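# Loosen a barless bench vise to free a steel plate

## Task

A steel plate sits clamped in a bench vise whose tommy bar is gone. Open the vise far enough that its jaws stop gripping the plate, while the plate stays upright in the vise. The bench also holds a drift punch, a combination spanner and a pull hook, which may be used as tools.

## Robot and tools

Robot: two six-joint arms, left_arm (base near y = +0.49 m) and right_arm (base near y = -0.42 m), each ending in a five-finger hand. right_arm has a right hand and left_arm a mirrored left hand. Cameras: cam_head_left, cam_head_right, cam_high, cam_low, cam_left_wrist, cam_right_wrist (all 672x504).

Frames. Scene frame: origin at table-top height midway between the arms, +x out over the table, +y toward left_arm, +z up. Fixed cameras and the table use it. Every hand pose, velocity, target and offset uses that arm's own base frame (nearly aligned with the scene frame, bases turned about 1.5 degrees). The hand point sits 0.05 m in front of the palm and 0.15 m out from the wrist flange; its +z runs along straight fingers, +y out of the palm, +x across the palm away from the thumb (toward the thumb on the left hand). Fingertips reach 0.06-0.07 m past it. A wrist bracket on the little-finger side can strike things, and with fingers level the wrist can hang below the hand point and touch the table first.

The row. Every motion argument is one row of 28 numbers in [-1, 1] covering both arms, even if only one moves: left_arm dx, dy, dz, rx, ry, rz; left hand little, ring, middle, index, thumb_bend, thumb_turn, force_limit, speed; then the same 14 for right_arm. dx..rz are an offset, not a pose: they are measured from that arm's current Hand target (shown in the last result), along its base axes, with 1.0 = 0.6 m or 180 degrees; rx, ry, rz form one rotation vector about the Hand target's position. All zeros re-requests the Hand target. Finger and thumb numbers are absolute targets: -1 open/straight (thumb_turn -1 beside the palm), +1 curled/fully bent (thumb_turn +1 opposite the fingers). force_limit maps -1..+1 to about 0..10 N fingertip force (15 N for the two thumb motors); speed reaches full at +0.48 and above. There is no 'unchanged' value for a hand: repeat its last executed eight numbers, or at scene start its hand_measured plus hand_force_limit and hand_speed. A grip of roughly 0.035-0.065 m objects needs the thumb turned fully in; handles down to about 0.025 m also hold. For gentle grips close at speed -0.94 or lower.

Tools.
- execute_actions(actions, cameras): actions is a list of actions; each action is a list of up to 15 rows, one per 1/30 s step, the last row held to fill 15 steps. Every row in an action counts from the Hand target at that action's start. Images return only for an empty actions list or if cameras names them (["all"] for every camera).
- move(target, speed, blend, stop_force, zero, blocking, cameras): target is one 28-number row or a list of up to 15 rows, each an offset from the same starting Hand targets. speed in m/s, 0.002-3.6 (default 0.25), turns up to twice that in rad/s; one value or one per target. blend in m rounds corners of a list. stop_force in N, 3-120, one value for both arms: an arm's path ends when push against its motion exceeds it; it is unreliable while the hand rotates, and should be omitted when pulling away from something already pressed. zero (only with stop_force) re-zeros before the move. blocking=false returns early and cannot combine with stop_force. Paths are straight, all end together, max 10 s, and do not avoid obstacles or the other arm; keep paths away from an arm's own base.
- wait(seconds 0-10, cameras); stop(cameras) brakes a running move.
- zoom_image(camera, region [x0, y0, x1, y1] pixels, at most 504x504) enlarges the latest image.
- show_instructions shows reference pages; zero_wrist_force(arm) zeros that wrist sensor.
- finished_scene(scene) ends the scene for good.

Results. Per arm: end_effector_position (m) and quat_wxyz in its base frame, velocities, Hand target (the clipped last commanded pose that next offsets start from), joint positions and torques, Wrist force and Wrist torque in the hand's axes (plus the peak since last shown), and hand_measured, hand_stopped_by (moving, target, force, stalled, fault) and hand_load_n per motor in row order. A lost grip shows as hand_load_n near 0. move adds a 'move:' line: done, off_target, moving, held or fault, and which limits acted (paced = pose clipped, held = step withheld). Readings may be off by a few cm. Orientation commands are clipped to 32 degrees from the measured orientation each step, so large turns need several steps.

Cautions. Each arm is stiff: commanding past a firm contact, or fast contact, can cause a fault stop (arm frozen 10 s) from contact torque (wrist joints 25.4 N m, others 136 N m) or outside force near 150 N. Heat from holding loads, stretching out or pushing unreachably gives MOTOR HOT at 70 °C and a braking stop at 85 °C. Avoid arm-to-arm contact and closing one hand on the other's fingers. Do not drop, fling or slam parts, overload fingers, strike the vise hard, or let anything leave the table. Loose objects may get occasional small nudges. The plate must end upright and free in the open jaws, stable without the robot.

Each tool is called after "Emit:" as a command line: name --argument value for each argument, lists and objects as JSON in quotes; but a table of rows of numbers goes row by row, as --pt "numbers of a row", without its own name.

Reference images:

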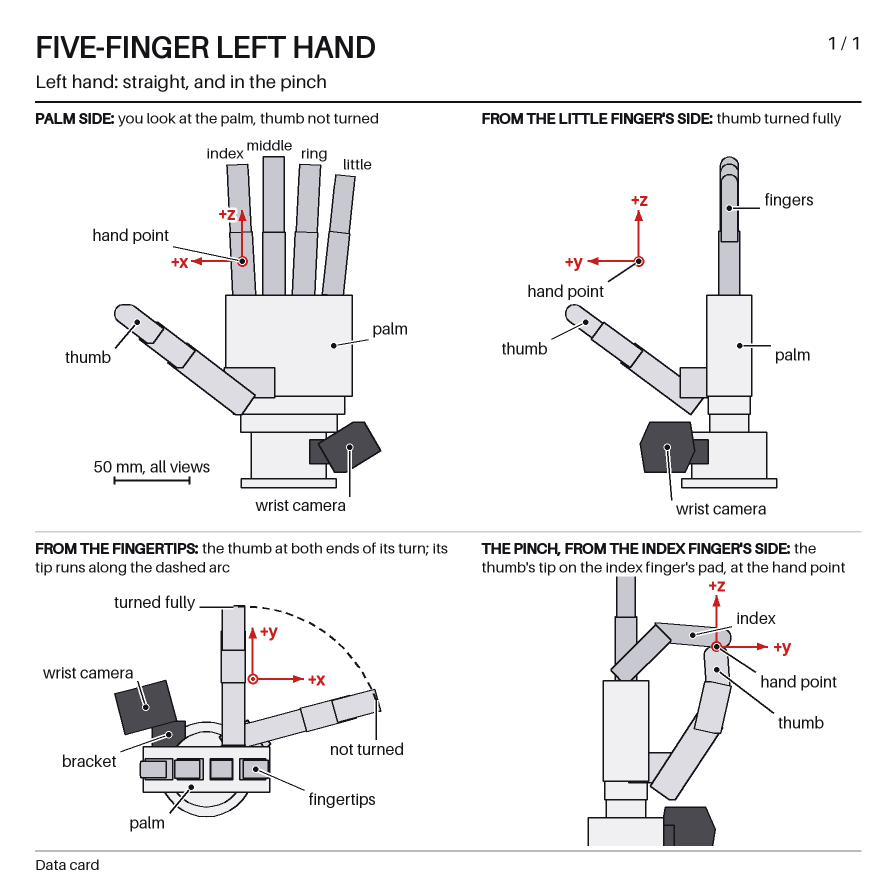

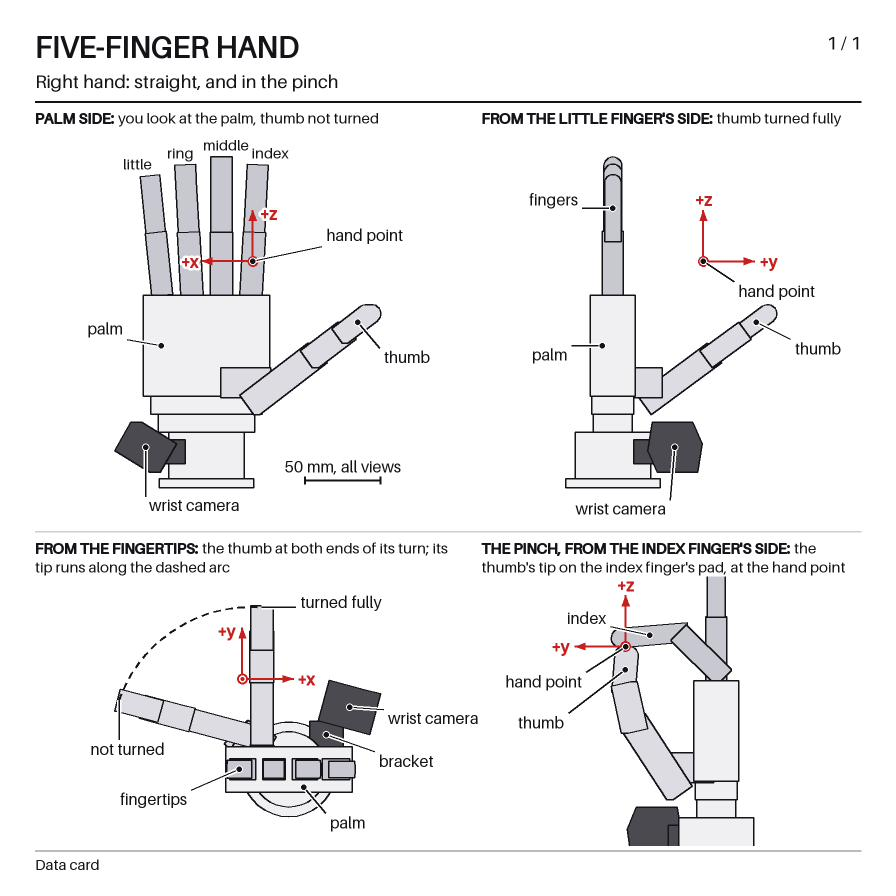

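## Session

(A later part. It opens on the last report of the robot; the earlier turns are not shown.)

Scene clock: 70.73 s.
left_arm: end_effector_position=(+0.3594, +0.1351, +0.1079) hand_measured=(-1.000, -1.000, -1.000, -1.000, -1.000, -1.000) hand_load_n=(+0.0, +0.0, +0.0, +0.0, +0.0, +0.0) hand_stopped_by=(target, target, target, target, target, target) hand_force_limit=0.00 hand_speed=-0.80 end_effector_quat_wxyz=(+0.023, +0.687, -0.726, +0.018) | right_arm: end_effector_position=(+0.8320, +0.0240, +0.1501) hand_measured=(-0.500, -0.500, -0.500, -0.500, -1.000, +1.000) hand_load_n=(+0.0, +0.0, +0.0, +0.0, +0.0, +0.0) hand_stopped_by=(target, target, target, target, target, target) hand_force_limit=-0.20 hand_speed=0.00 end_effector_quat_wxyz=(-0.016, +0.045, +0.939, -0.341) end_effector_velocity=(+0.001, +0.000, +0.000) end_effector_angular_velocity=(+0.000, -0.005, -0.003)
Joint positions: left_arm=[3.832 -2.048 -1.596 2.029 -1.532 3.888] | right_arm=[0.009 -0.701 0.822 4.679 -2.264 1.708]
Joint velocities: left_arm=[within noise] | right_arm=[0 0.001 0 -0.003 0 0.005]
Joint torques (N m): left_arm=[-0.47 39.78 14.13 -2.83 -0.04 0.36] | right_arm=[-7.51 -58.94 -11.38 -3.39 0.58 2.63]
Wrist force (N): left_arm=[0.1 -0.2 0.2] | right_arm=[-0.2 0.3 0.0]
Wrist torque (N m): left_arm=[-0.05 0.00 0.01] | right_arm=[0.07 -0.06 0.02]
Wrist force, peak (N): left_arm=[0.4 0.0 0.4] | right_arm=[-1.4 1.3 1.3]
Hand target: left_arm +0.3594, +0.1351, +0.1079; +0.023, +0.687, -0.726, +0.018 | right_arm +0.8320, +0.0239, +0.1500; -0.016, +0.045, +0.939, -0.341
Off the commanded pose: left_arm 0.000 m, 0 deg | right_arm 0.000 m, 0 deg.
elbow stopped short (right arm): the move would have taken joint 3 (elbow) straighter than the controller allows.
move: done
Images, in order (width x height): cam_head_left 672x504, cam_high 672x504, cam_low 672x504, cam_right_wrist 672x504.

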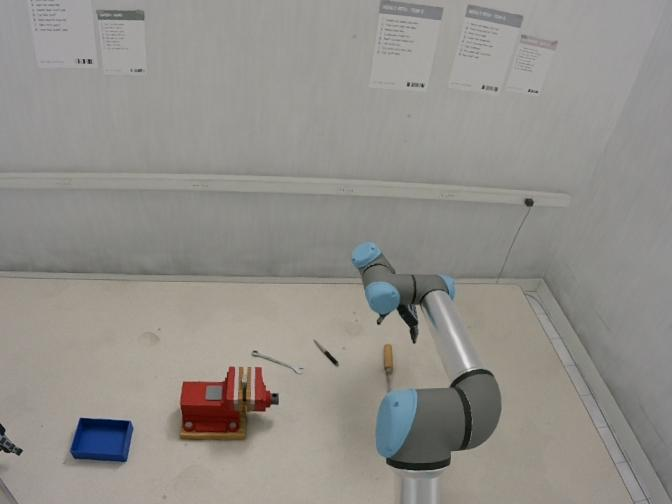

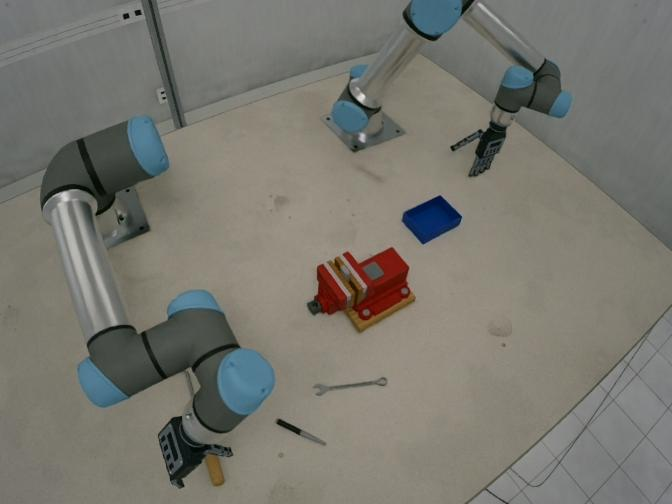

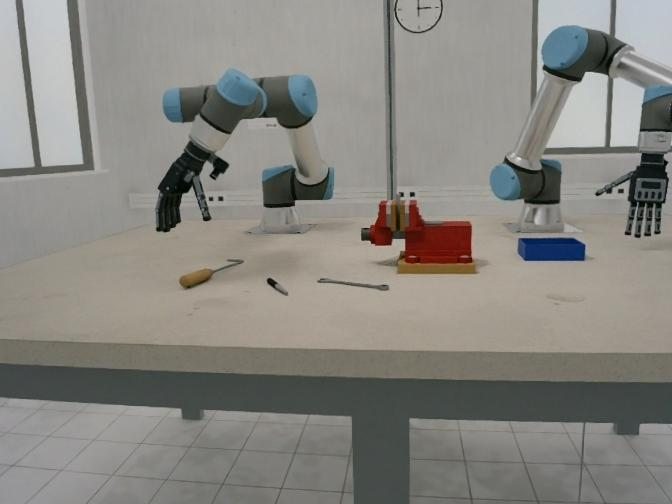

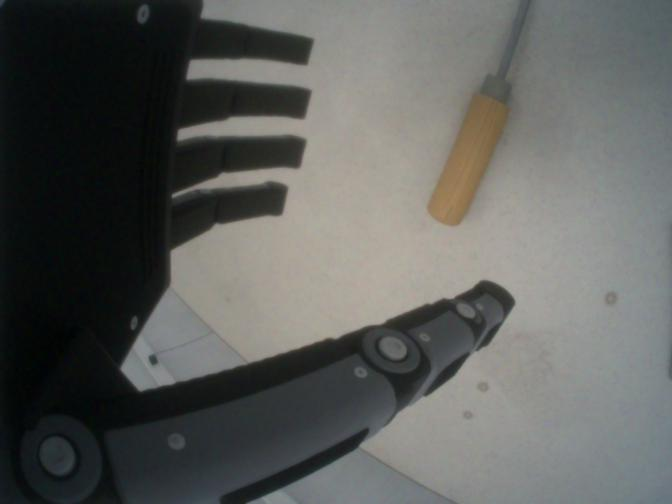

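Emit:
move --target '[0,0,0,0,0,0,-1,-1,-1,-1,-1,-1,0,-0.8,-0.0333,-0.0358,-0.1333,0,0,0,-0.5,-0.5,-0.5,-0.5,-1,1,-0.2,0]' --speed 0.2 --cameras '["cam_right_wrist","cam_high","cam_low"]'

Emit:
zoom_image --camera "cam_low" --region '[130, 180, 290, 300]'

Scene clock: 75.07 s.
left_arm: end_effector_position=(+0.3594, +0.1351, +0.1079) hand_measured=(-1.000, -1.000, -1.000, -1.000, -1.000, -1.000) hand_load_n=(+0.0, +0.0, +0.0, +0.0, +0.0, +0.0) hand_stopped_by=(target, target, target, target, target, target) hand_force_limit=0.00 hand_speed=-0.80 end_effector_quat_wxyz=(+0.023, +0.687, -0.726, +0.018) | right_arm: end_effector_position=(+0.8120, +0.0023, +0.0701) hand_measured=(-0.500, -0.500, -0.500, -0.500, -1.000, +1.000) hand_load_n=(+0.0, +0.0, -0.5, +0.0, +0.0, +0.0) hand_stopped_by=(target, target, target, target, target, target) hand_force_limit=-0.20 hand_speed=0.00 end_effector_quat_wxyz=(-0.016, +0.045, +0.939, -0.341)
Joint positions: left_arm=[3.832 -2.048 -1.596 2.029 -1.532 3.888] | right_arm=[-0.018 -0.712 1.059 4.431 -2.266 1.674]
Joint torques (N m): left_arm=[0.01 40.26 14.75 -3 0.12 0.32] | right_arm=[6.95 -60.05 -17.04 -4.04 -0.34 2.72]
Wrist force (N): left_arm=[0.1 0.1 0.4] | right_arm=[-0.3 0.2 0.3]
Wrist torque (N m): left_arm=[0.00 0.00 -0.01] | right_arm=[0.05 -0.05 0.00]
Wrist force, peak (N): left_arm=[0.1 0.2 0.6] | right_arm=[0.3 1.3 1.8]
Hand target: left_arm +0.3594, +0.1351, +0.1079; +0.023, +0.687, -0.726, +0.018 | right_arm +0.8120, +0.0024, +0.0700; -0.016, +0.045, +0.939, -0.341
Off the commanded pose: left_arm 0.000 m, 0 deg | right_arm 0.000 m, 0 deg.
move: done
Images, in order (width x height): cam_high 672x504, cam_low 672x504, cam_right_wrist 672x504.

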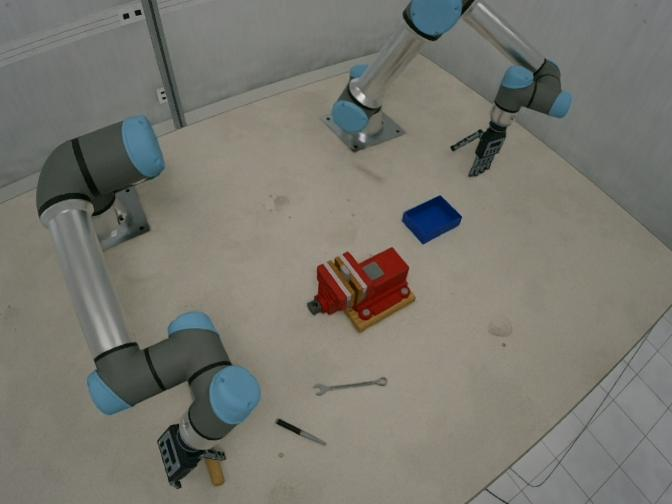

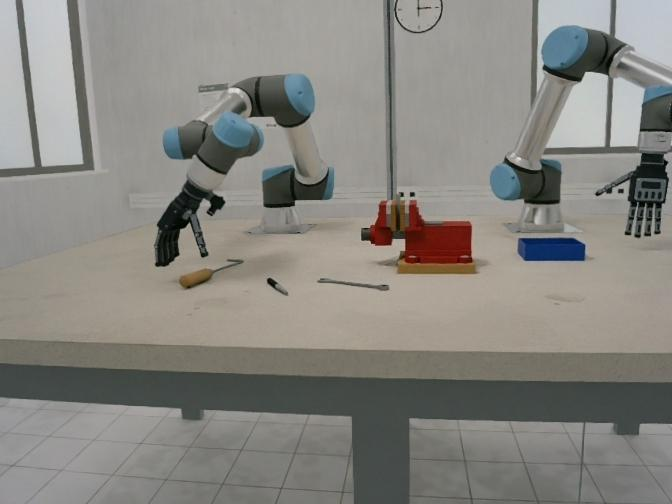

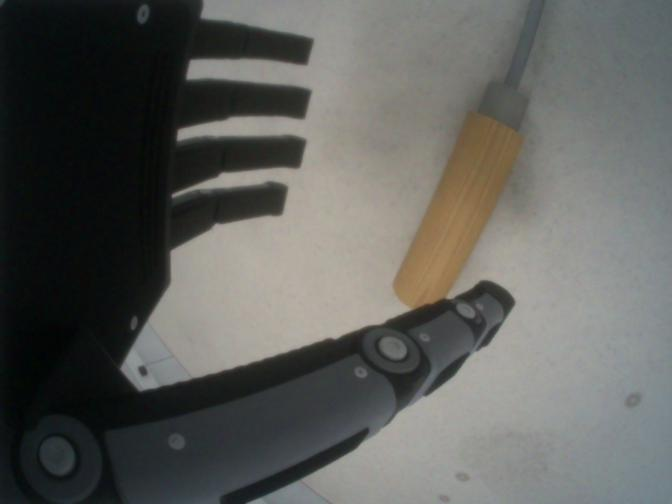

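Scaled by 3.150 from the camera's 672x504 image, which has a finer 960x720 frame.

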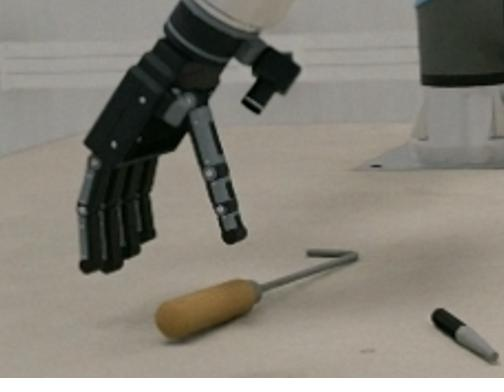

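Emit:
zoom_image --camera "cam_low" --region '[140, 100, 280, 280]'

Scaled by 2.800 from the camera's 672x504 image, which has a finer 960x720 frame.

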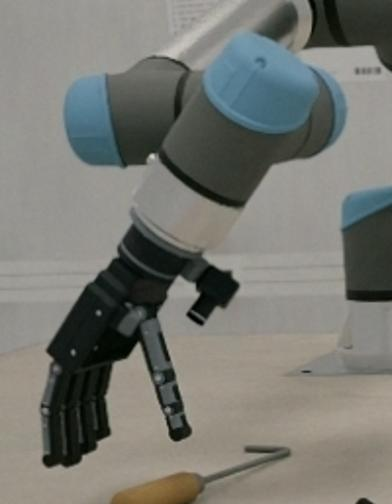

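Emit:
move --target '[0,0,0,0,0,0,-1,-1,-1,-1,-1,-1,0,-0.8,0.0022,0.039,-0.05,-0.0664,0.0064,0,-0.35,-0.35,-0.35,-0.35,-1,1,-0.2,0]' --speed 0.2 --cameras '["cam_right_wrist","cam_low"]'

Emit:
zoom_image --camera "cam_low" --region '[130, 180, 290, 300]'

Scene clock: 82.67 s.
left_arm: end_effector_position=(+0.3594, +0.1351, +0.1079) hand_measured=(-1.000, -1.000, -1.000, -1.000, -1.000, -1.000) hand_load_n=(+0.0, +0.0, +0.0, +0.0, -0.5, +0.0) hand_stopped_by=(target, target, target, target, target, target) hand_force_limit=0.00 hand_speed=-0.80 end_effector_quat_wxyz=(+0.023, +0.687, -0.726, +0.018) | right_arm: end_effector_position=(+0.8134, +0.0259, +0.0401) hand_measured=(-0.350, -0.350, -0.350, -0.350, -1.000, +1.000) hand_load_n=(+0.0, +0.0, +0.0, +0.0, +0.0, +0.0) hand_stopped_by=(target, target, target, target, target, target) hand_force_limit=-0.20 hand_speed=0.00 end_effector_quat_wxyz=(-0.021, +0.043, +0.898, -0.437)
Joint positions: left_arm=[3.832 -2.048 -1.596 2.029 -1.532 3.888] | right_arm=[0.068 -0.615 0.996 4.537 -2.461 1.834]
Joint torques (N m): left_arm=[-0.54 39.38 14.54 -3 -0.01 0.3] | right_arm=[-3.58 -55.15 -10.6 -3.4 -2.77 -0.76]
Wrist force (N): left_arm=[-0.1 0.0 0.2] | right_arm=[-0.2 0.5 0.1]
Wrist torque (N m): left_arm=[-0.01 0.03 -0.02] | right_arm=[0.11 -0.01 0.07]
Wrist force, peak (N): left_arm=[0.4 0.3 0.5] | right_arm=[-0.1 1.7 -0.3]
Hand target: left_arm +0.3594, +0.1351, +0.1079; +0.023, +0.687, -0.726, +0.018 | right_arm +0.8133, +0.0258, +0.0400; -0.021, +0.043, +0.898, -0.438
Off the commanded pose: left_arm 0.000 m, 0 deg | right_arm 0.000 m, 0 deg.
move: done
Images, in order (width x height): cam_low 672x504, cam_right_wrist 672x504.

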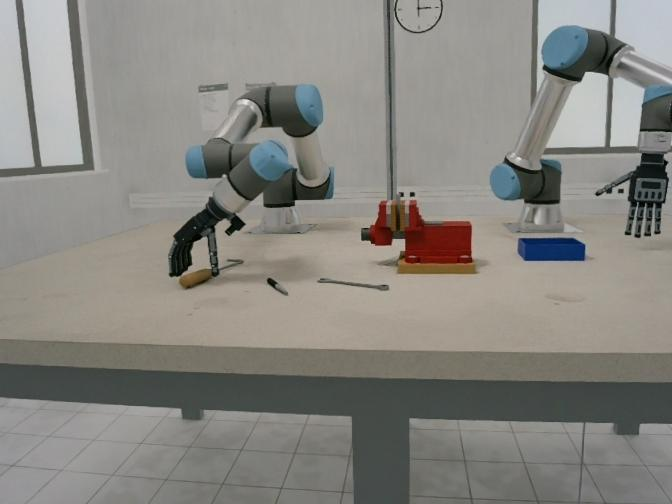

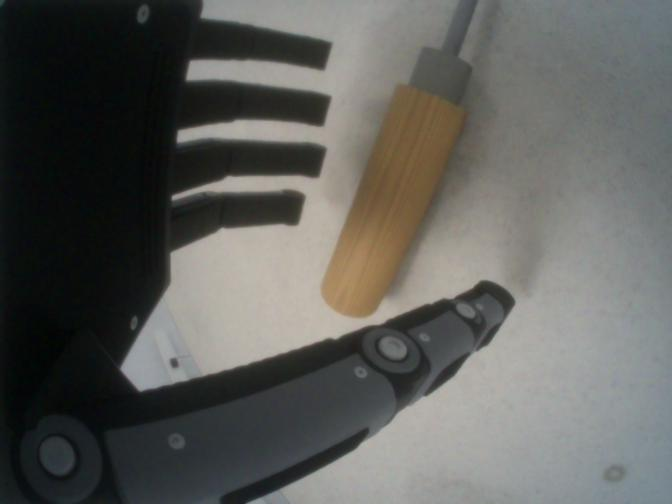

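Scaled by 3.150 from the camera's 672x504 image, which has a finer 960x720 frame.

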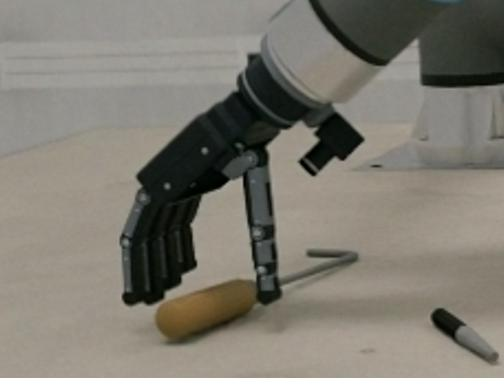

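Emit:
move --target '[0,0,0,0,0,0,-1,-1,-1,-1,-1,-1,0,-0.8,0,-0.0033,-0.0367,0,0,0,-0.35,-0.35,-0.35,-0.35,-1,1,-0.2,0]' --speed 0.03 --stop_force 4 --cameras '["cam_right_wrist","cam_low"]'

Emit:
zoom_image --camera "cam_low" --region '[150, 220, 250, 300]'

Scene clock: 85.23 s.
left_arm: end_effector_position=(+0.3594, +0.1351, +0.1079) hand_measured=(-1.000, -1.000, -1.000, -1.000, -1.000, -1.000) hand_load_n=(+0.0, +0.0, +0.0, +0.0, +0.0, +0.5) hand_stopped_by=(target, target, target, target, target, target) hand_force_limit=0.00 hand_speed=-0.80 end_effector_quat_wxyz=(+0.023, +0.687, -0.726, +0.018) | right_arm: end_effector_position=(+0.8133, +0.0244, +0.0240) hand_measured=(-0.350, -0.350, -0.350, -0.350, -1.000, +1.000) hand_load_n=(+0.0, +0.0, -0.5, +0.0, +0.0, +0.0) hand_stopped_by=(target, target, target, target, target, target) hand_force_limit=-0.20 hand_speed=0.00 end_effector_quat_wxyz=(-0.021, +0.043, +0.898, -0.438)
Joint positions: left_arm=[3.832 -2.048 -1.596 2.029 -1.532 3.888] | right_arm=[0.066 -0.599 1.008 4.506 -2.461 1.831]
Joint torques (N m): left_arm=[-0.43 39.32 14.37 -2.94 0.23 0.2] | right_arm=[2.25 -61.08 -33 -4.15 0.26 2.62]
Wrist force (N): left_arm=[0.4 0.2 0.1] | right_arm=[-0.4 -0.3 -0.6]
Wrist torque (N m): left_arm=[0.03 -0.06 0.01] | right_arm=[0.04 -0.01 0.04]
Wrist force, peak (N): left_arm=[0.0 0.2 0.5] | right_arm=[5.6 -17.4 -15.7]
Hand target: left_arm +0.3594, +0.1351, +0.1079; +0.023, +0.687, -0.726, +0.018 | right_arm +0.8133, +0.0244, +0.0240; -0.021, +0.043, +0.898, -0.438 (not the last commanded pose)
Off the commanded pose: left_arm 0.000 m, 0 deg | right_arm 0.006 m, 0 deg.
move: contact (right_arm)
Images, in order (width x height): cam_low 672x504, cam_right_wrist 672x504.

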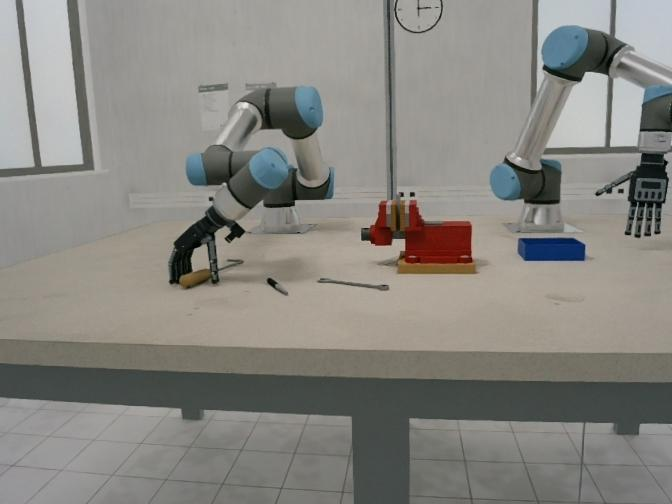

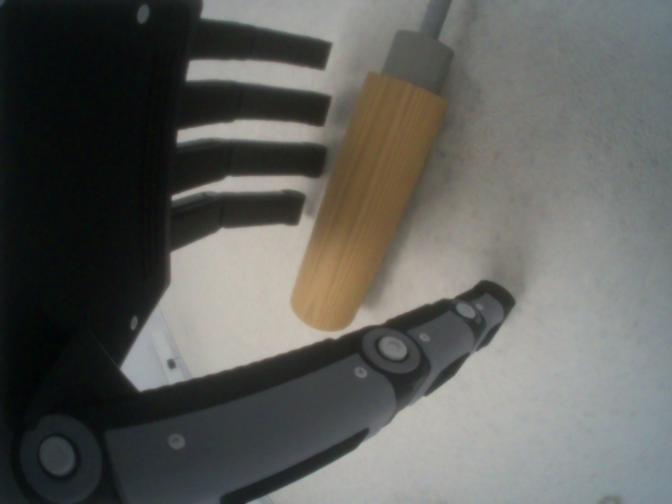

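Scaled by 5.040 from the camera's 672x504 image, which has a finer 960x720 frame.

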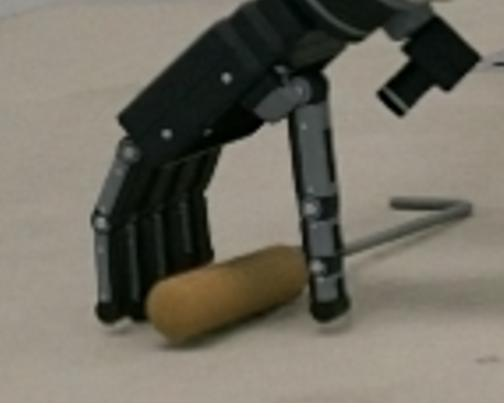

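Emit:
move --target '[0,0,0,0,0,0,-1,-1,-1,-1,-1,-1,0,-0.8,0,0,0.0017,0,0,0,-0.35,-0.35,-0.35,-0.35,-0.45,1,-0.4,-0.5]' --speed 0.05

Emit:
move --target '[0,0,0,0,0,0,-1,-1,-1,-1,-1,-1,0,-0.8,0,0,0,0,0,0,0.1,0.1,0.1,0.1,-0.45,1,-0.5,-0.7]' --speed 0.05 --cameras '["cam_right_wrist","cam_low"]'

Emit:
zoom_image --camera "cam_low" --region '[150, 220, 250, 300]'

Scene clock: 86.90 s.
left_arm: end_effector_position=(+0.3594, +0.1351, +0.1079) hand_measured=(-1.000, -1.000, -1.000, -1.000, -1.000, -1.000) hand_load_n=(+0.0, +0.0, +0.0, +0.0, +0.0, +0.0) hand_stopped_by=(target, target, target, target, target, target) hand_force_limit=0.00 hand_speed=-0.80 end_effector_quat_wxyz=(+0.023, +0.687, -0.726, +0.018) | right_arm: end_effector_position=(+0.8133, +0.0244, +0.0251) hand_measured=(-0.350, -0.350, -0.350, -0.350, -0.450, +1.000) hand_load_n=(+0.0, +0.0, -0.5, +0.0, +0.0, +0.0) hand_stopped_by=(target, target, target, target, target, target) hand_force_limit=-0.40 hand_speed=-0.50 end_effector_quat_wxyz=(-0.021, +0.043, +0.898, -0.438)
Joint positions: left_arm=[3.832 -2.048 -1.596 2.029 -1.532 3.888] | right_arm=[0.066 -0.6 1.008 4.508 -2.461 1.831]
Joint torques (N m): left_arm=[-0.52 39.97 14.48 -3.14 0.22 0.29] | right_arm=[2.94 -59.3 -31.73 -1.28 -1.65 2.6]
Wrist force (N): left_arm=[0.1 0.0 0.2] | right_arm=[-0.4 0.1 0.1]
Wrist torque (N m): left_arm=[-0.01 -0.01 0.00] | right_arm=[0.05 0.01 0.04]
Wrist force, peak (N): left_arm=[0.2 0.0 0.6] | right_arm=[-0.7 -0.4 -0.9]
Hand target: left_arm +0.3594, +0.1351, +0.1079; +0.023, +0.687, -0.726, +0.018 | right_arm +0.8133, +0.0244, +0.0251; -0.021, +0.043, +0.898, -0.438
Off the commanded pose: left_arm 0.000 m, 0 deg | right_arm 0.000 m, 0 deg.
move: done

Scene clock: 87.73 s.
left_arm: end_effector_position=(+0.3594, +0.1351, +0.1079) hand_measured=(-1.000, -1.000, -1.000, -1.000, -1.000, -1.000) hand_load_n=(+0.0, +0.0, +0.0, +0.0, +0.0, +0.0) hand_stopped_by=(target, target, target, target, target, target) hand_force_limit=0.00 hand_speed=-0.80 end_effector_quat_wxyz=(+0.023, +0.687, -0.726, +0.018) | right_arm: end_effector_position=(+0.8133, +0.0244, +0.0251) hand_measured=(+0.100, +0.088, +0.034, +0.060, -0.454, +1.000) hand_load_n=(+0.0, +8.0, +0.0, +5.5, +11.5, +3.0) hand_stopped_by=(target, force, force, force, target, target) hand_force_limit=-0.50 hand_speed=-0.70 end_effector_quat_wxyz=(-0.021, +0.043, +0.898, -0.438)
Joint positions: left_arm=[3.832 -2.048 -1.596 2.029 -1.532 3.888] | right_arm=[0.066 -0.6 1.008 4.508 -2.461 1.831]
Joint torques (N m): left_arm=[-0.33 40.38 13.72 -2.96 0.11 0.26] | right_arm=[3.09 -55.37 -29.53 -3.15 -2.61 2.52]
Wrist force (N): left_arm=[0.2 0.2 0.5] | right_arm=[-0.4 1.0 0.7]
Wrist torque (N m): left_arm=[-0.01 -0.01 -0.01] | right_arm=[0.10 -0.05 0.08]
Wrist force, peak (N): left_arm=[0.1 0.0 0.6] | right_arm=[-0.3 1.5 0.0]
Hand target: left_arm +0.3594, +0.1351, +0.1079; +0.023, +0.687, -0.726, +0.018 | right_arm +0.8133, +0.0244, +0.0251; -0.021, +0.043, +0.898, -0.438
Off the commanded pose: left_arm 0.000 m, 0 deg | right_arm 0.000 m, 0 deg.
move: done
Images, in order (width x height): cam_low 672x504, cam_right_wrist 672x504.

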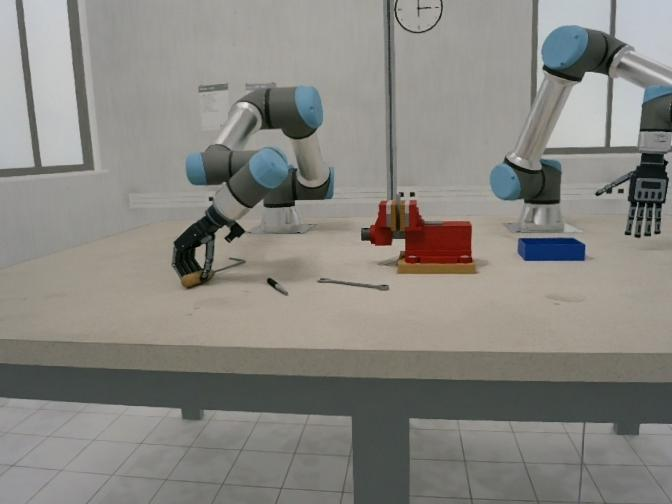

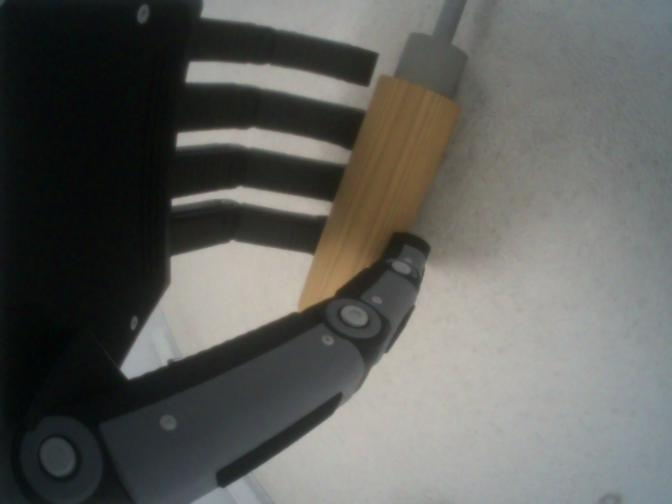

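Scaled by 5.040 from the camera's 672x504 image, which has a finer 960x720 frame.

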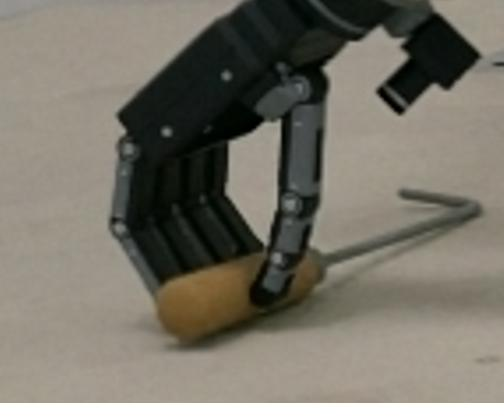

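Emit:
move --target '[0,0,0,0,0,0,-1,-1,-1,-1,-1,-1,0,-0.8,0,0,0,0,0,0,0.6,0.6,0.6,0.6,-0.1,1,0.6,-0.7]' --speed 0.05 --cameras '["cam_right_wrist","cam_low"]'

Emit:
zoom_image --camera "cam_low" --region '[150, 220, 250, 300]'

Scene clock: 89.07 s.
left_arm: end_effector_position=(+0.3594, +0.1351, +0.1079) hand_measured=(-1.000, -1.000, -1.000, -1.000, -1.000, -1.000) hand_load_n=(+0.0, +0.0, +0.0, +0.0, +0.0, +0.0) hand_stopped_by=(target, target, target, target, target, target) hand_force_limit=0.00 hand_speed=-0.80 end_effector_quat_wxyz=(+0.023, +0.687, -0.726, +0.018) | right_arm: end_effector_position=(+0.8133, +0.0244, +0.0251) hand_measured=(+0.600, +0.088, +0.074, +0.084, -0.452, +1.000) hand_load_n=(+0.0, +2.0, +13.5, +8.5, +19.5, +0.5) hand_stopped_by=(target, force, force, force, force, target) hand_force_limit=0.60 hand_speed=-0.70 end_effector_quat_wxyz=(-0.021, +0.043, +0.898, -0.438)
Joint positions: left_arm=[3.832 -2.048 -1.596 2.029 -1.532 3.888] | right_arm=[0.066 -0.6 1.008 4.508 -2.461 1.831]
Joint torques (N m): left_arm=[-0.42 39.33 14.68 -3.12 0.13 0.31] | right_arm=[3.1 -51.12 -26.66 -4.14 -3.15 2.47]
Wrist force (N): left_arm=[-0.1 -0.2 0.3] | right_arm=[-0.4 0.6 0.4]
Wrist torque (N m): left_arm=[-0.05 0.03 -0.01] | right_arm=[0.08 0.01 -0.02]
Wrist force, peak (N): left_arm=[0.2 0.0 0.6] | right_arm=[-0.7 0.9 0.7]
Hand target: left_arm +0.3594, +0.1351, +0.1079; +0.023, +0.687, -0.726, +0.018 | right_arm +0.8133, +0.0244, +0.0251; -0.021, +0.043, +0.898, -0.438
Off the commanded pose: left_arm 0.000 m, 0 deg | right_arm 0.000 m, 0 deg.
move: done
Images, in order (width x height): cam_low 672x504, cam_right_wrist 672x504.

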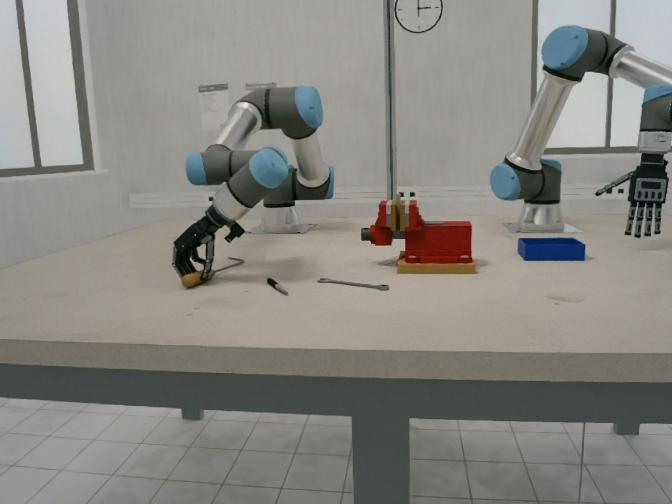

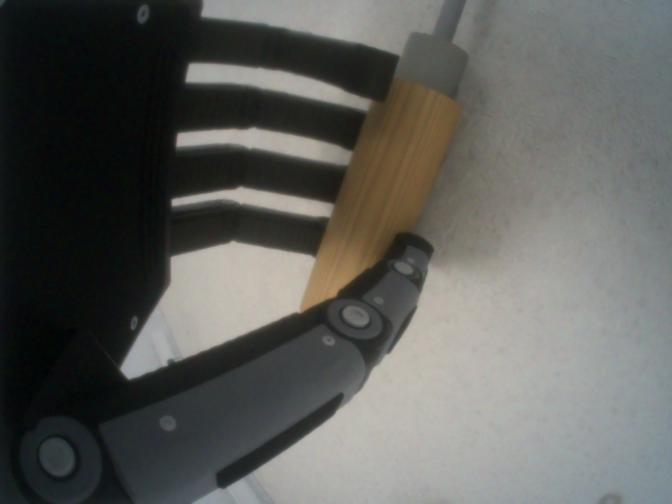

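Scaled by 5.040 from the camera's 672x504 image, which has a finer 960x720 frame.

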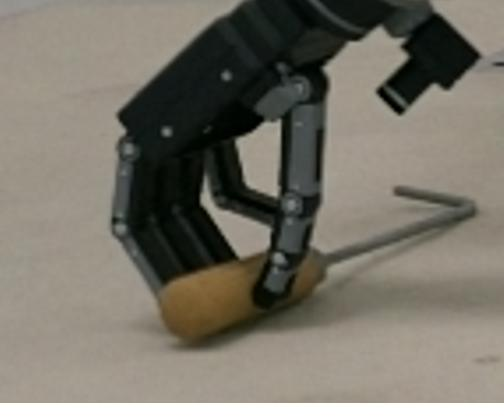

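Emit:
move --target '[0,0,0,0,0,0,-1,-1,-1,-1,-1,-1,0,-0.8,0,0,0.0667,0,0,0,0.6,0.6,0.6,0.6,-0.1,1,0.6,-0.7]' --speed 0.05 --cameras '["cam_right_wrist","cam_low"]'

Emit:
zoom_image --camera "cam_low" --region '[150, 200, 290, 300]'

Scene clock: 90.70 s.
left_arm: end_effector_position=(+0.3594, +0.1351, +0.1079) hand_measured=(-1.000, -1.000, -1.000, -1.000, -1.000, -1.000) hand_load_n=(+0.0, +0.0, +0.0, +0.0, +0.0, +0.0) hand_stopped_by=(target, target, target, target, target, target) hand_force_limit=0.00 hand_speed=-0.80 end_effector_quat_wxyz=(+0.023, +0.687, -0.726, +0.018) | right_arm: end_effector_position=(+0.8134, +0.0244, +0.0653) hand_measured=(+0.600, +0.088, +0.074, +0.084, -0.452, +1.000) hand_load_n=(+0.0, +2.0, +14.0, +8.0, +19.5, +0.5) hand_stopped_by=(target, force, force, force, force, target) hand_force_limit=0.60 hand_speed=-0.70 end_effector_quat_wxyz=(-0.021, +0.043, +0.898, -0.438) end_effector_velocity=(+0.000, -0.001, -0.001) end_effector_angular_velocity=(+0.000, -0.002, +0.000)
Joint positions: left_arm=[3.832 -2.048 -1.596 2.029 -1.532 3.888] | right_arm=[0.066 -0.641 0.977 4.579 -2.461 1.831]
Joint velocities: left_arm=[within noise] | right_arm=[-0.001 0.001 0.002 -0.005 0 -0.001]
Joint torques (N m): left_arm=[-0.57 40.2 13.32 -3.08 0.12 0.28] | right_arm=[1.23 -49.97 -11.47 -4.31 -3.06 0.29]
Wrist force (N): left_arm=[0.1 -0.2 0.1] | right_arm=[-0.4 1.3 0.8]
Wrist torque (N m): left_arm=[-0.03 -0.01 0.01] | right_arm=[0.10 -0.06 0.12]
Wrist force, peak (N): left_arm=[-0.1 0.1 0.6] | right_arm=[-0.1 1.6 1.0]
Hand target: left_arm +0.3594, +0.1351, +0.1079; +0.023, +0.687, -0.726, +0.018 | right_arm +0.8133, +0.0244, +0.0651; -0.021, +0.043, +0.898, -0.438
Off the commanded pose: left_arm 0.000 m, 0 deg | right_arm 0.000 m, 0 deg.
move: done
Images, in order (width x height): cam_low 672x504, cam_right_wrist 672x504.

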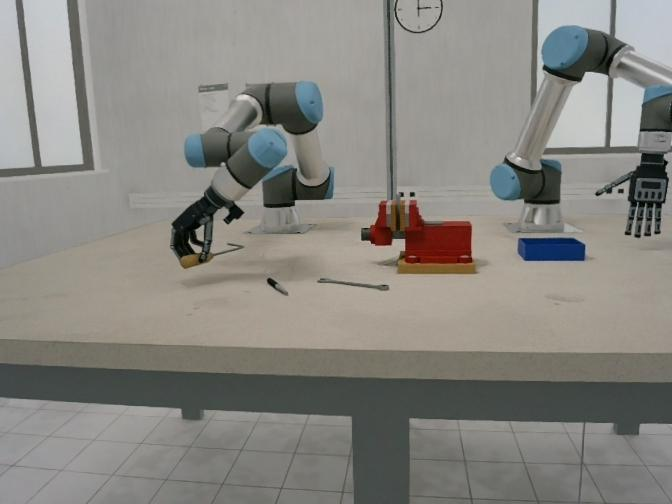

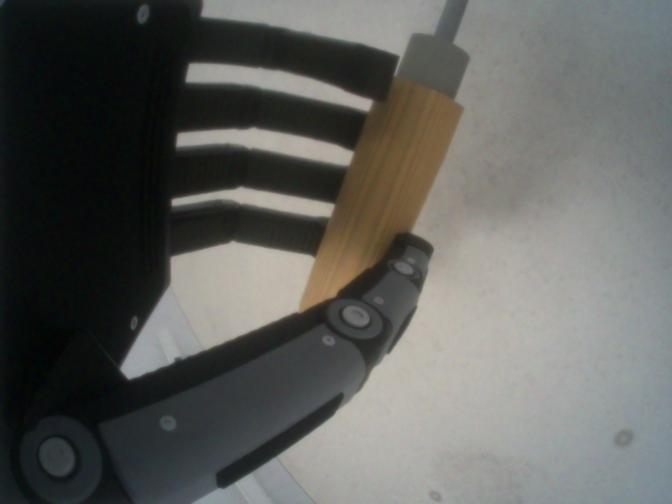

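Scaled by 3.600 from the camera's 672x504 image, which has a finer 960x720 frame.

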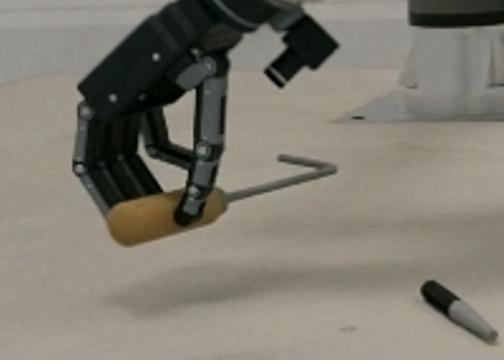

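Emit:
move --pt "0 -0.1 0.25 0 0 0 -1 -1 -1 -1 -1 -1 0 -0.8 0 0.05 0.15 0 0 0 0.6 0.6 0.6 0.6 -0.1 1 0.6 -0.7" --pt "0.28 -0.9 0.28 0 0 0 -1 -1 -1 -1 -1 -1 0 -0.8 -0.0367 0.274 0.2915 0.4619 -0.2102 -0.1648 0.6 0.6 0.6 0.6 -0.1 1 0.6 -0.7" --speed 0.25 --blend '[0.03,0]' --cameras '["all"]'

Scene clock: 100.73 s.
left_arm: end_effector_position=(+0.5259, -0.4040, +0.2752) hand_measured=(-1.000, -1.000, -1.000, -1.000, -1.000, -1.000) hand_load_n=(+0.0, +0.0, +0.0, +0.0, +0.0, +0.0) hand_stopped_by=(target, target, target, target, target, target) hand_force_limit=0.00 hand_speed=-0.80 end_effector_quat_wxyz=(+0.016, +0.704, -0.701, +0.115) | right_arm: end_effector_position=(+0.7913, +0.1887, +0.2399) hand_measured=(+0.600, +0.088, +0.074, +0.084, -0.452, +1.000) hand_load_n=(+0.0, +3.0, +14.0, +7.5, +19.5, +0.0) hand_stopped_by=(target, force, force, force, force, target) hand_force_limit=0.60 hand_speed=-0.70 end_effector_quat_wxyz=(+0.121, +0.350, +0.878, +0.302)
Joint positions: left_arm=[2.816 -2.644 -0.035 1.301 -1.441 2.799] | right_arm=[-0.111 -1.121 1.62 3.773 -1.057 2.335]
Joint torques (N m): left_arm=[2.93 50.77 14.66 -1.85 -1.4 2.02] | right_arm=[6.78 -33.72 -30.28 -4.85 2.35 -0.23]
Wrist force (N): left_arm=[0.4 -0.7 0.5] | right_arm=[-1.1 -1.3 2.9]
Wrist torque (N m): left_arm=[-0.09 -0.06 -0.04] | right_arm=[-0.31 -0.09 -0.33]
Wrist force, peak (N): left_arm=[-0.6 0.0 2.3] | right_arm=[-1.3 -1.3 3.0]
Hand target: left_arm +0.5274, -0.4049, +0.2759; +0.023, +0.687, -0.726, +0.018 | right_arm +0.7913, +0.1888, +0.2400; +0.121, +0.350, +0.878, +0.303
Off the commanded pose: left_arm 0.002 m, 12 deg | right_arm 0.000 m, 0 deg.
elbow stopped short (left arm): the move would have taken joint 3 (elbow) straighter than the controller allows.
move: off_target (left_arm)

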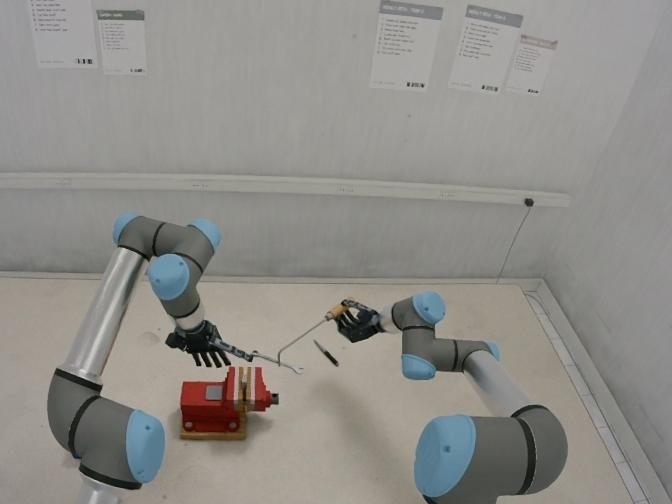

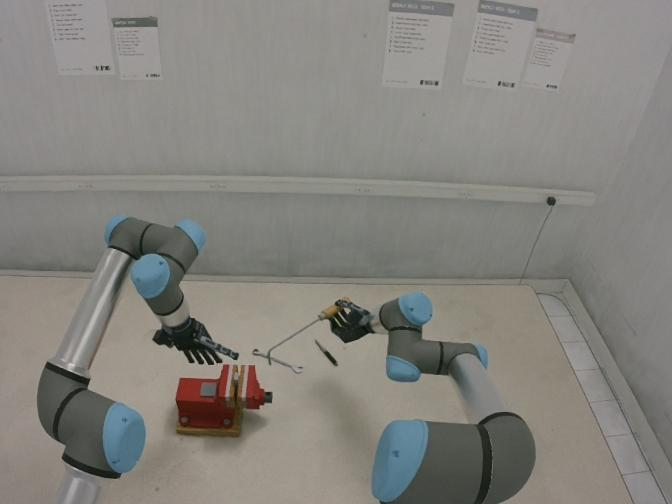

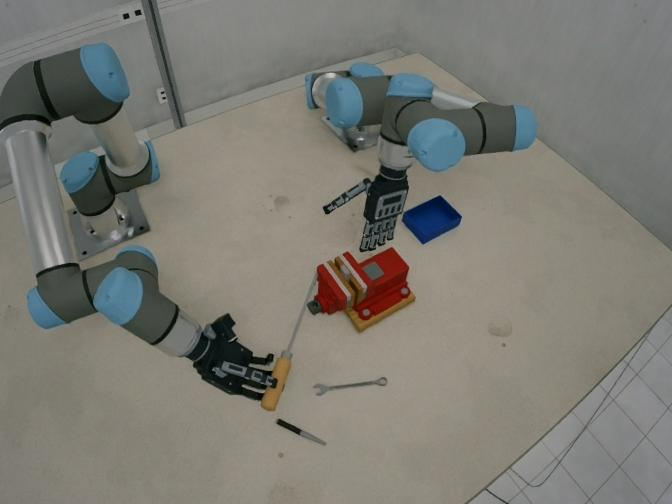

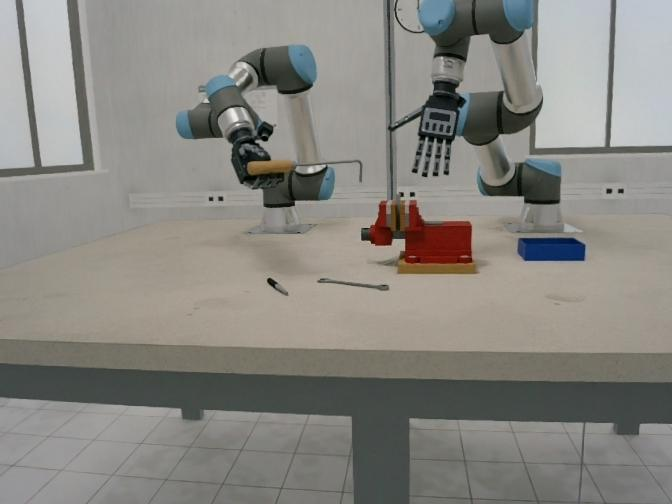

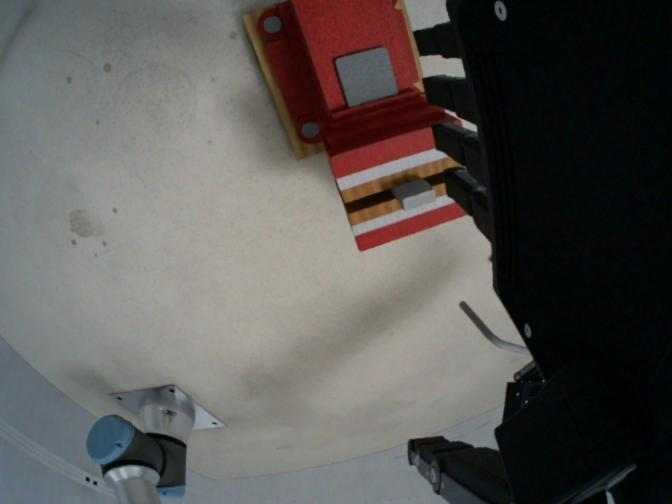

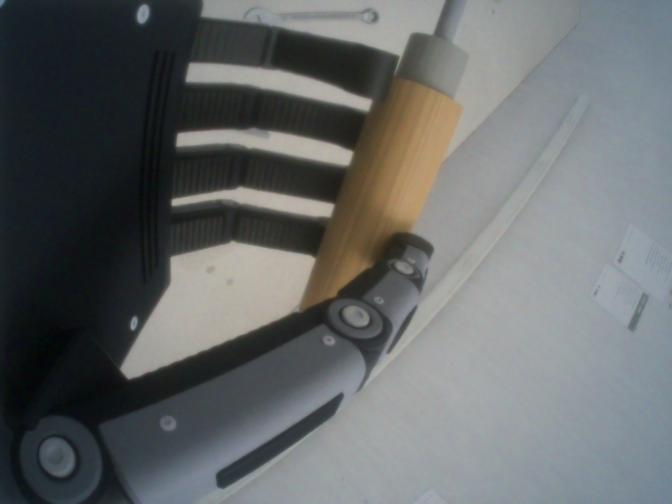

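Emit:
move --target '[-0.1047,-0.1122,-0.1482,0.0119,-0.3355,0.0331,-1,-1,-1,-1,-1,-1,0,-0.8,0,0,0,0,0,0,0.6,0.6,0.6,0.6,-0.1,1,0.6,-0.7]' --speed 0.25 --cameras '["cam_left_wrist","cam_low","cam_head_left"]'

Emit:
zoom_image --camera "cam_low" --region '[220, 100, 420, 250]'

Scene clock: 105.27 s.
left_arm: end_effector_position=(+0.4645, -0.4722, +0.1871) hand_measured=(-1.000, -1.000, -1.000, -1.000, -1.000, -1.000) hand_load_n=(+0.0, +0.0, +0.0, +0.0, +0.0, -0.5) hand_stopped_by=(target, target, target, target, target, target) hand_force_limit=0.00 hand_speed=-0.80 end_effector_quat_wxyz=(-0.358, +0.621, -0.604, +0.349) | right_arm: end_effector_position=(+0.7913, +0.1888, +0.2400) hand_measured=(+0.600, +0.088, +0.074, +0.084, -0.452, +1.000) hand_load_n=(+0.0, +3.0, +14.0, +7.5, +19.5, +0.0) hand_stopped_by=(target, force, force, force, force, target) hand_force_limit=0.60 hand_speed=-0.70 end_effector_quat_wxyz=(+0.121, +0.350, +0.878, +0.303)
Joint positions: left_arm=[2.384 -2.039 -1.361 2.716 -2.228 2.678] | right_arm=[-0.111 -1.121 1.62 3.773 -1.057 2.336]
Joint torques (N m): left_arm=[-6.31 40.46 18.61 2.15 -2.61 -2.56] | right_arm=[6.71 -32.94 -33.49 -5 2.75 2.44]
Wrist force (N): left_arm=[0.4 -1.0 1.0] | right_arm=[-1.1 -1.2 2.6]
Wrist torque (N m): left_arm=[0.10 -0.18 -0.13] | right_arm=[-0.28 -0.09 -0.33]
Wrist force, peak (N): left_arm=[-0.1 -1.5 1.3] | right_arm=[-1.2 -1.3 3.1]
Hand target: left_arm +0.4645, -0.4722, +0.1870; -0.358, +0.621, -0.604, +0.349 | right_arm +0.7913, +0.1888, +0.2400; +0.121, +0.350, +0.878, +0.303
Off the commanded pose: left_arm 0.000 m, 0 deg | right_arm 0.000 m, 0 deg.
move: done
Images, in order (width x height): cam_head_left 672x504, cam_low 672x504, cam_left_wrist 672x504.

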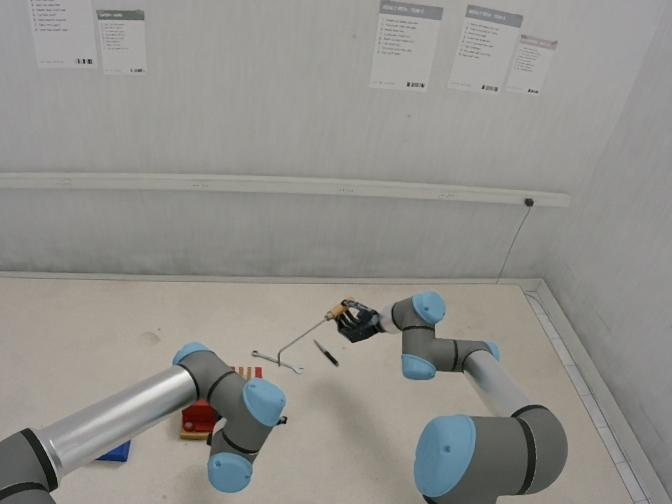

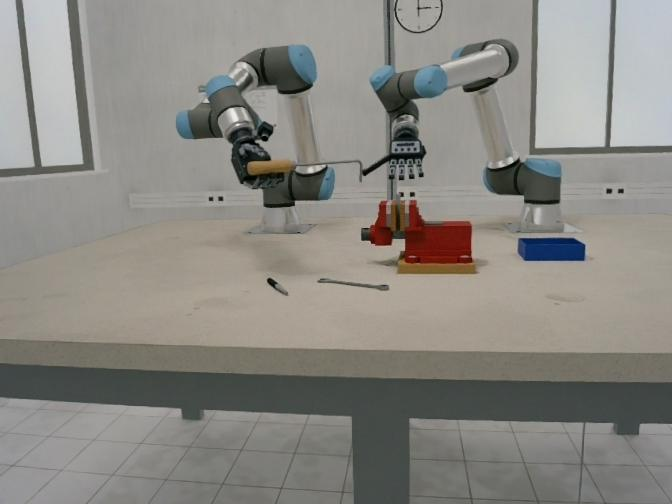

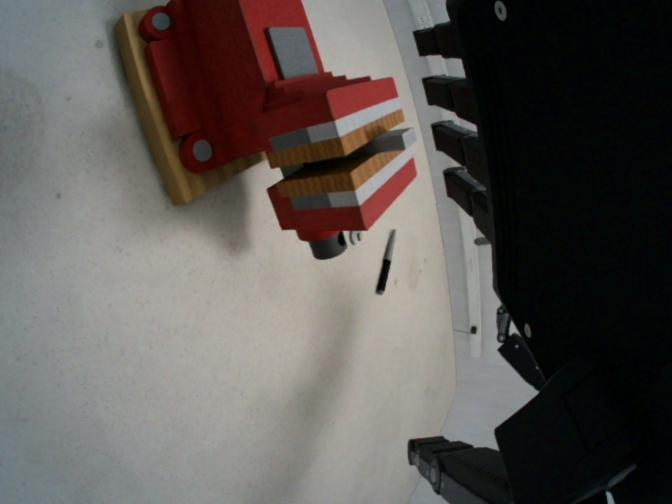

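Scaled by 2.520 from the camera's 672x504 image, which has a finer 960x720 frame.

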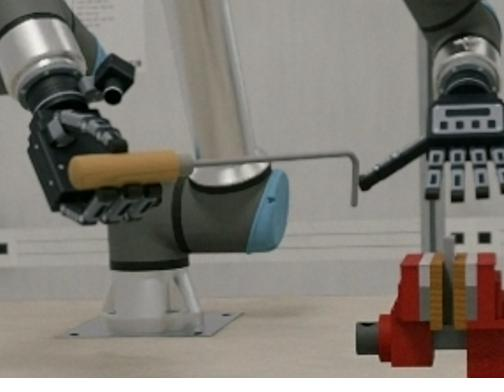

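Emit:
zoom_image --camera "cam_left_wrist" --region '[280, 190, 400, 280]'

Scaled by 4.200 from the camera's 672x504 image, which has a finer 960x720 frame.

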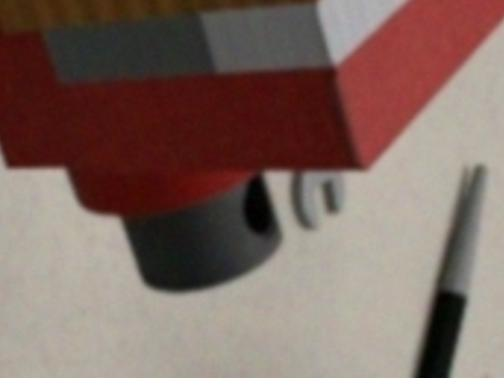

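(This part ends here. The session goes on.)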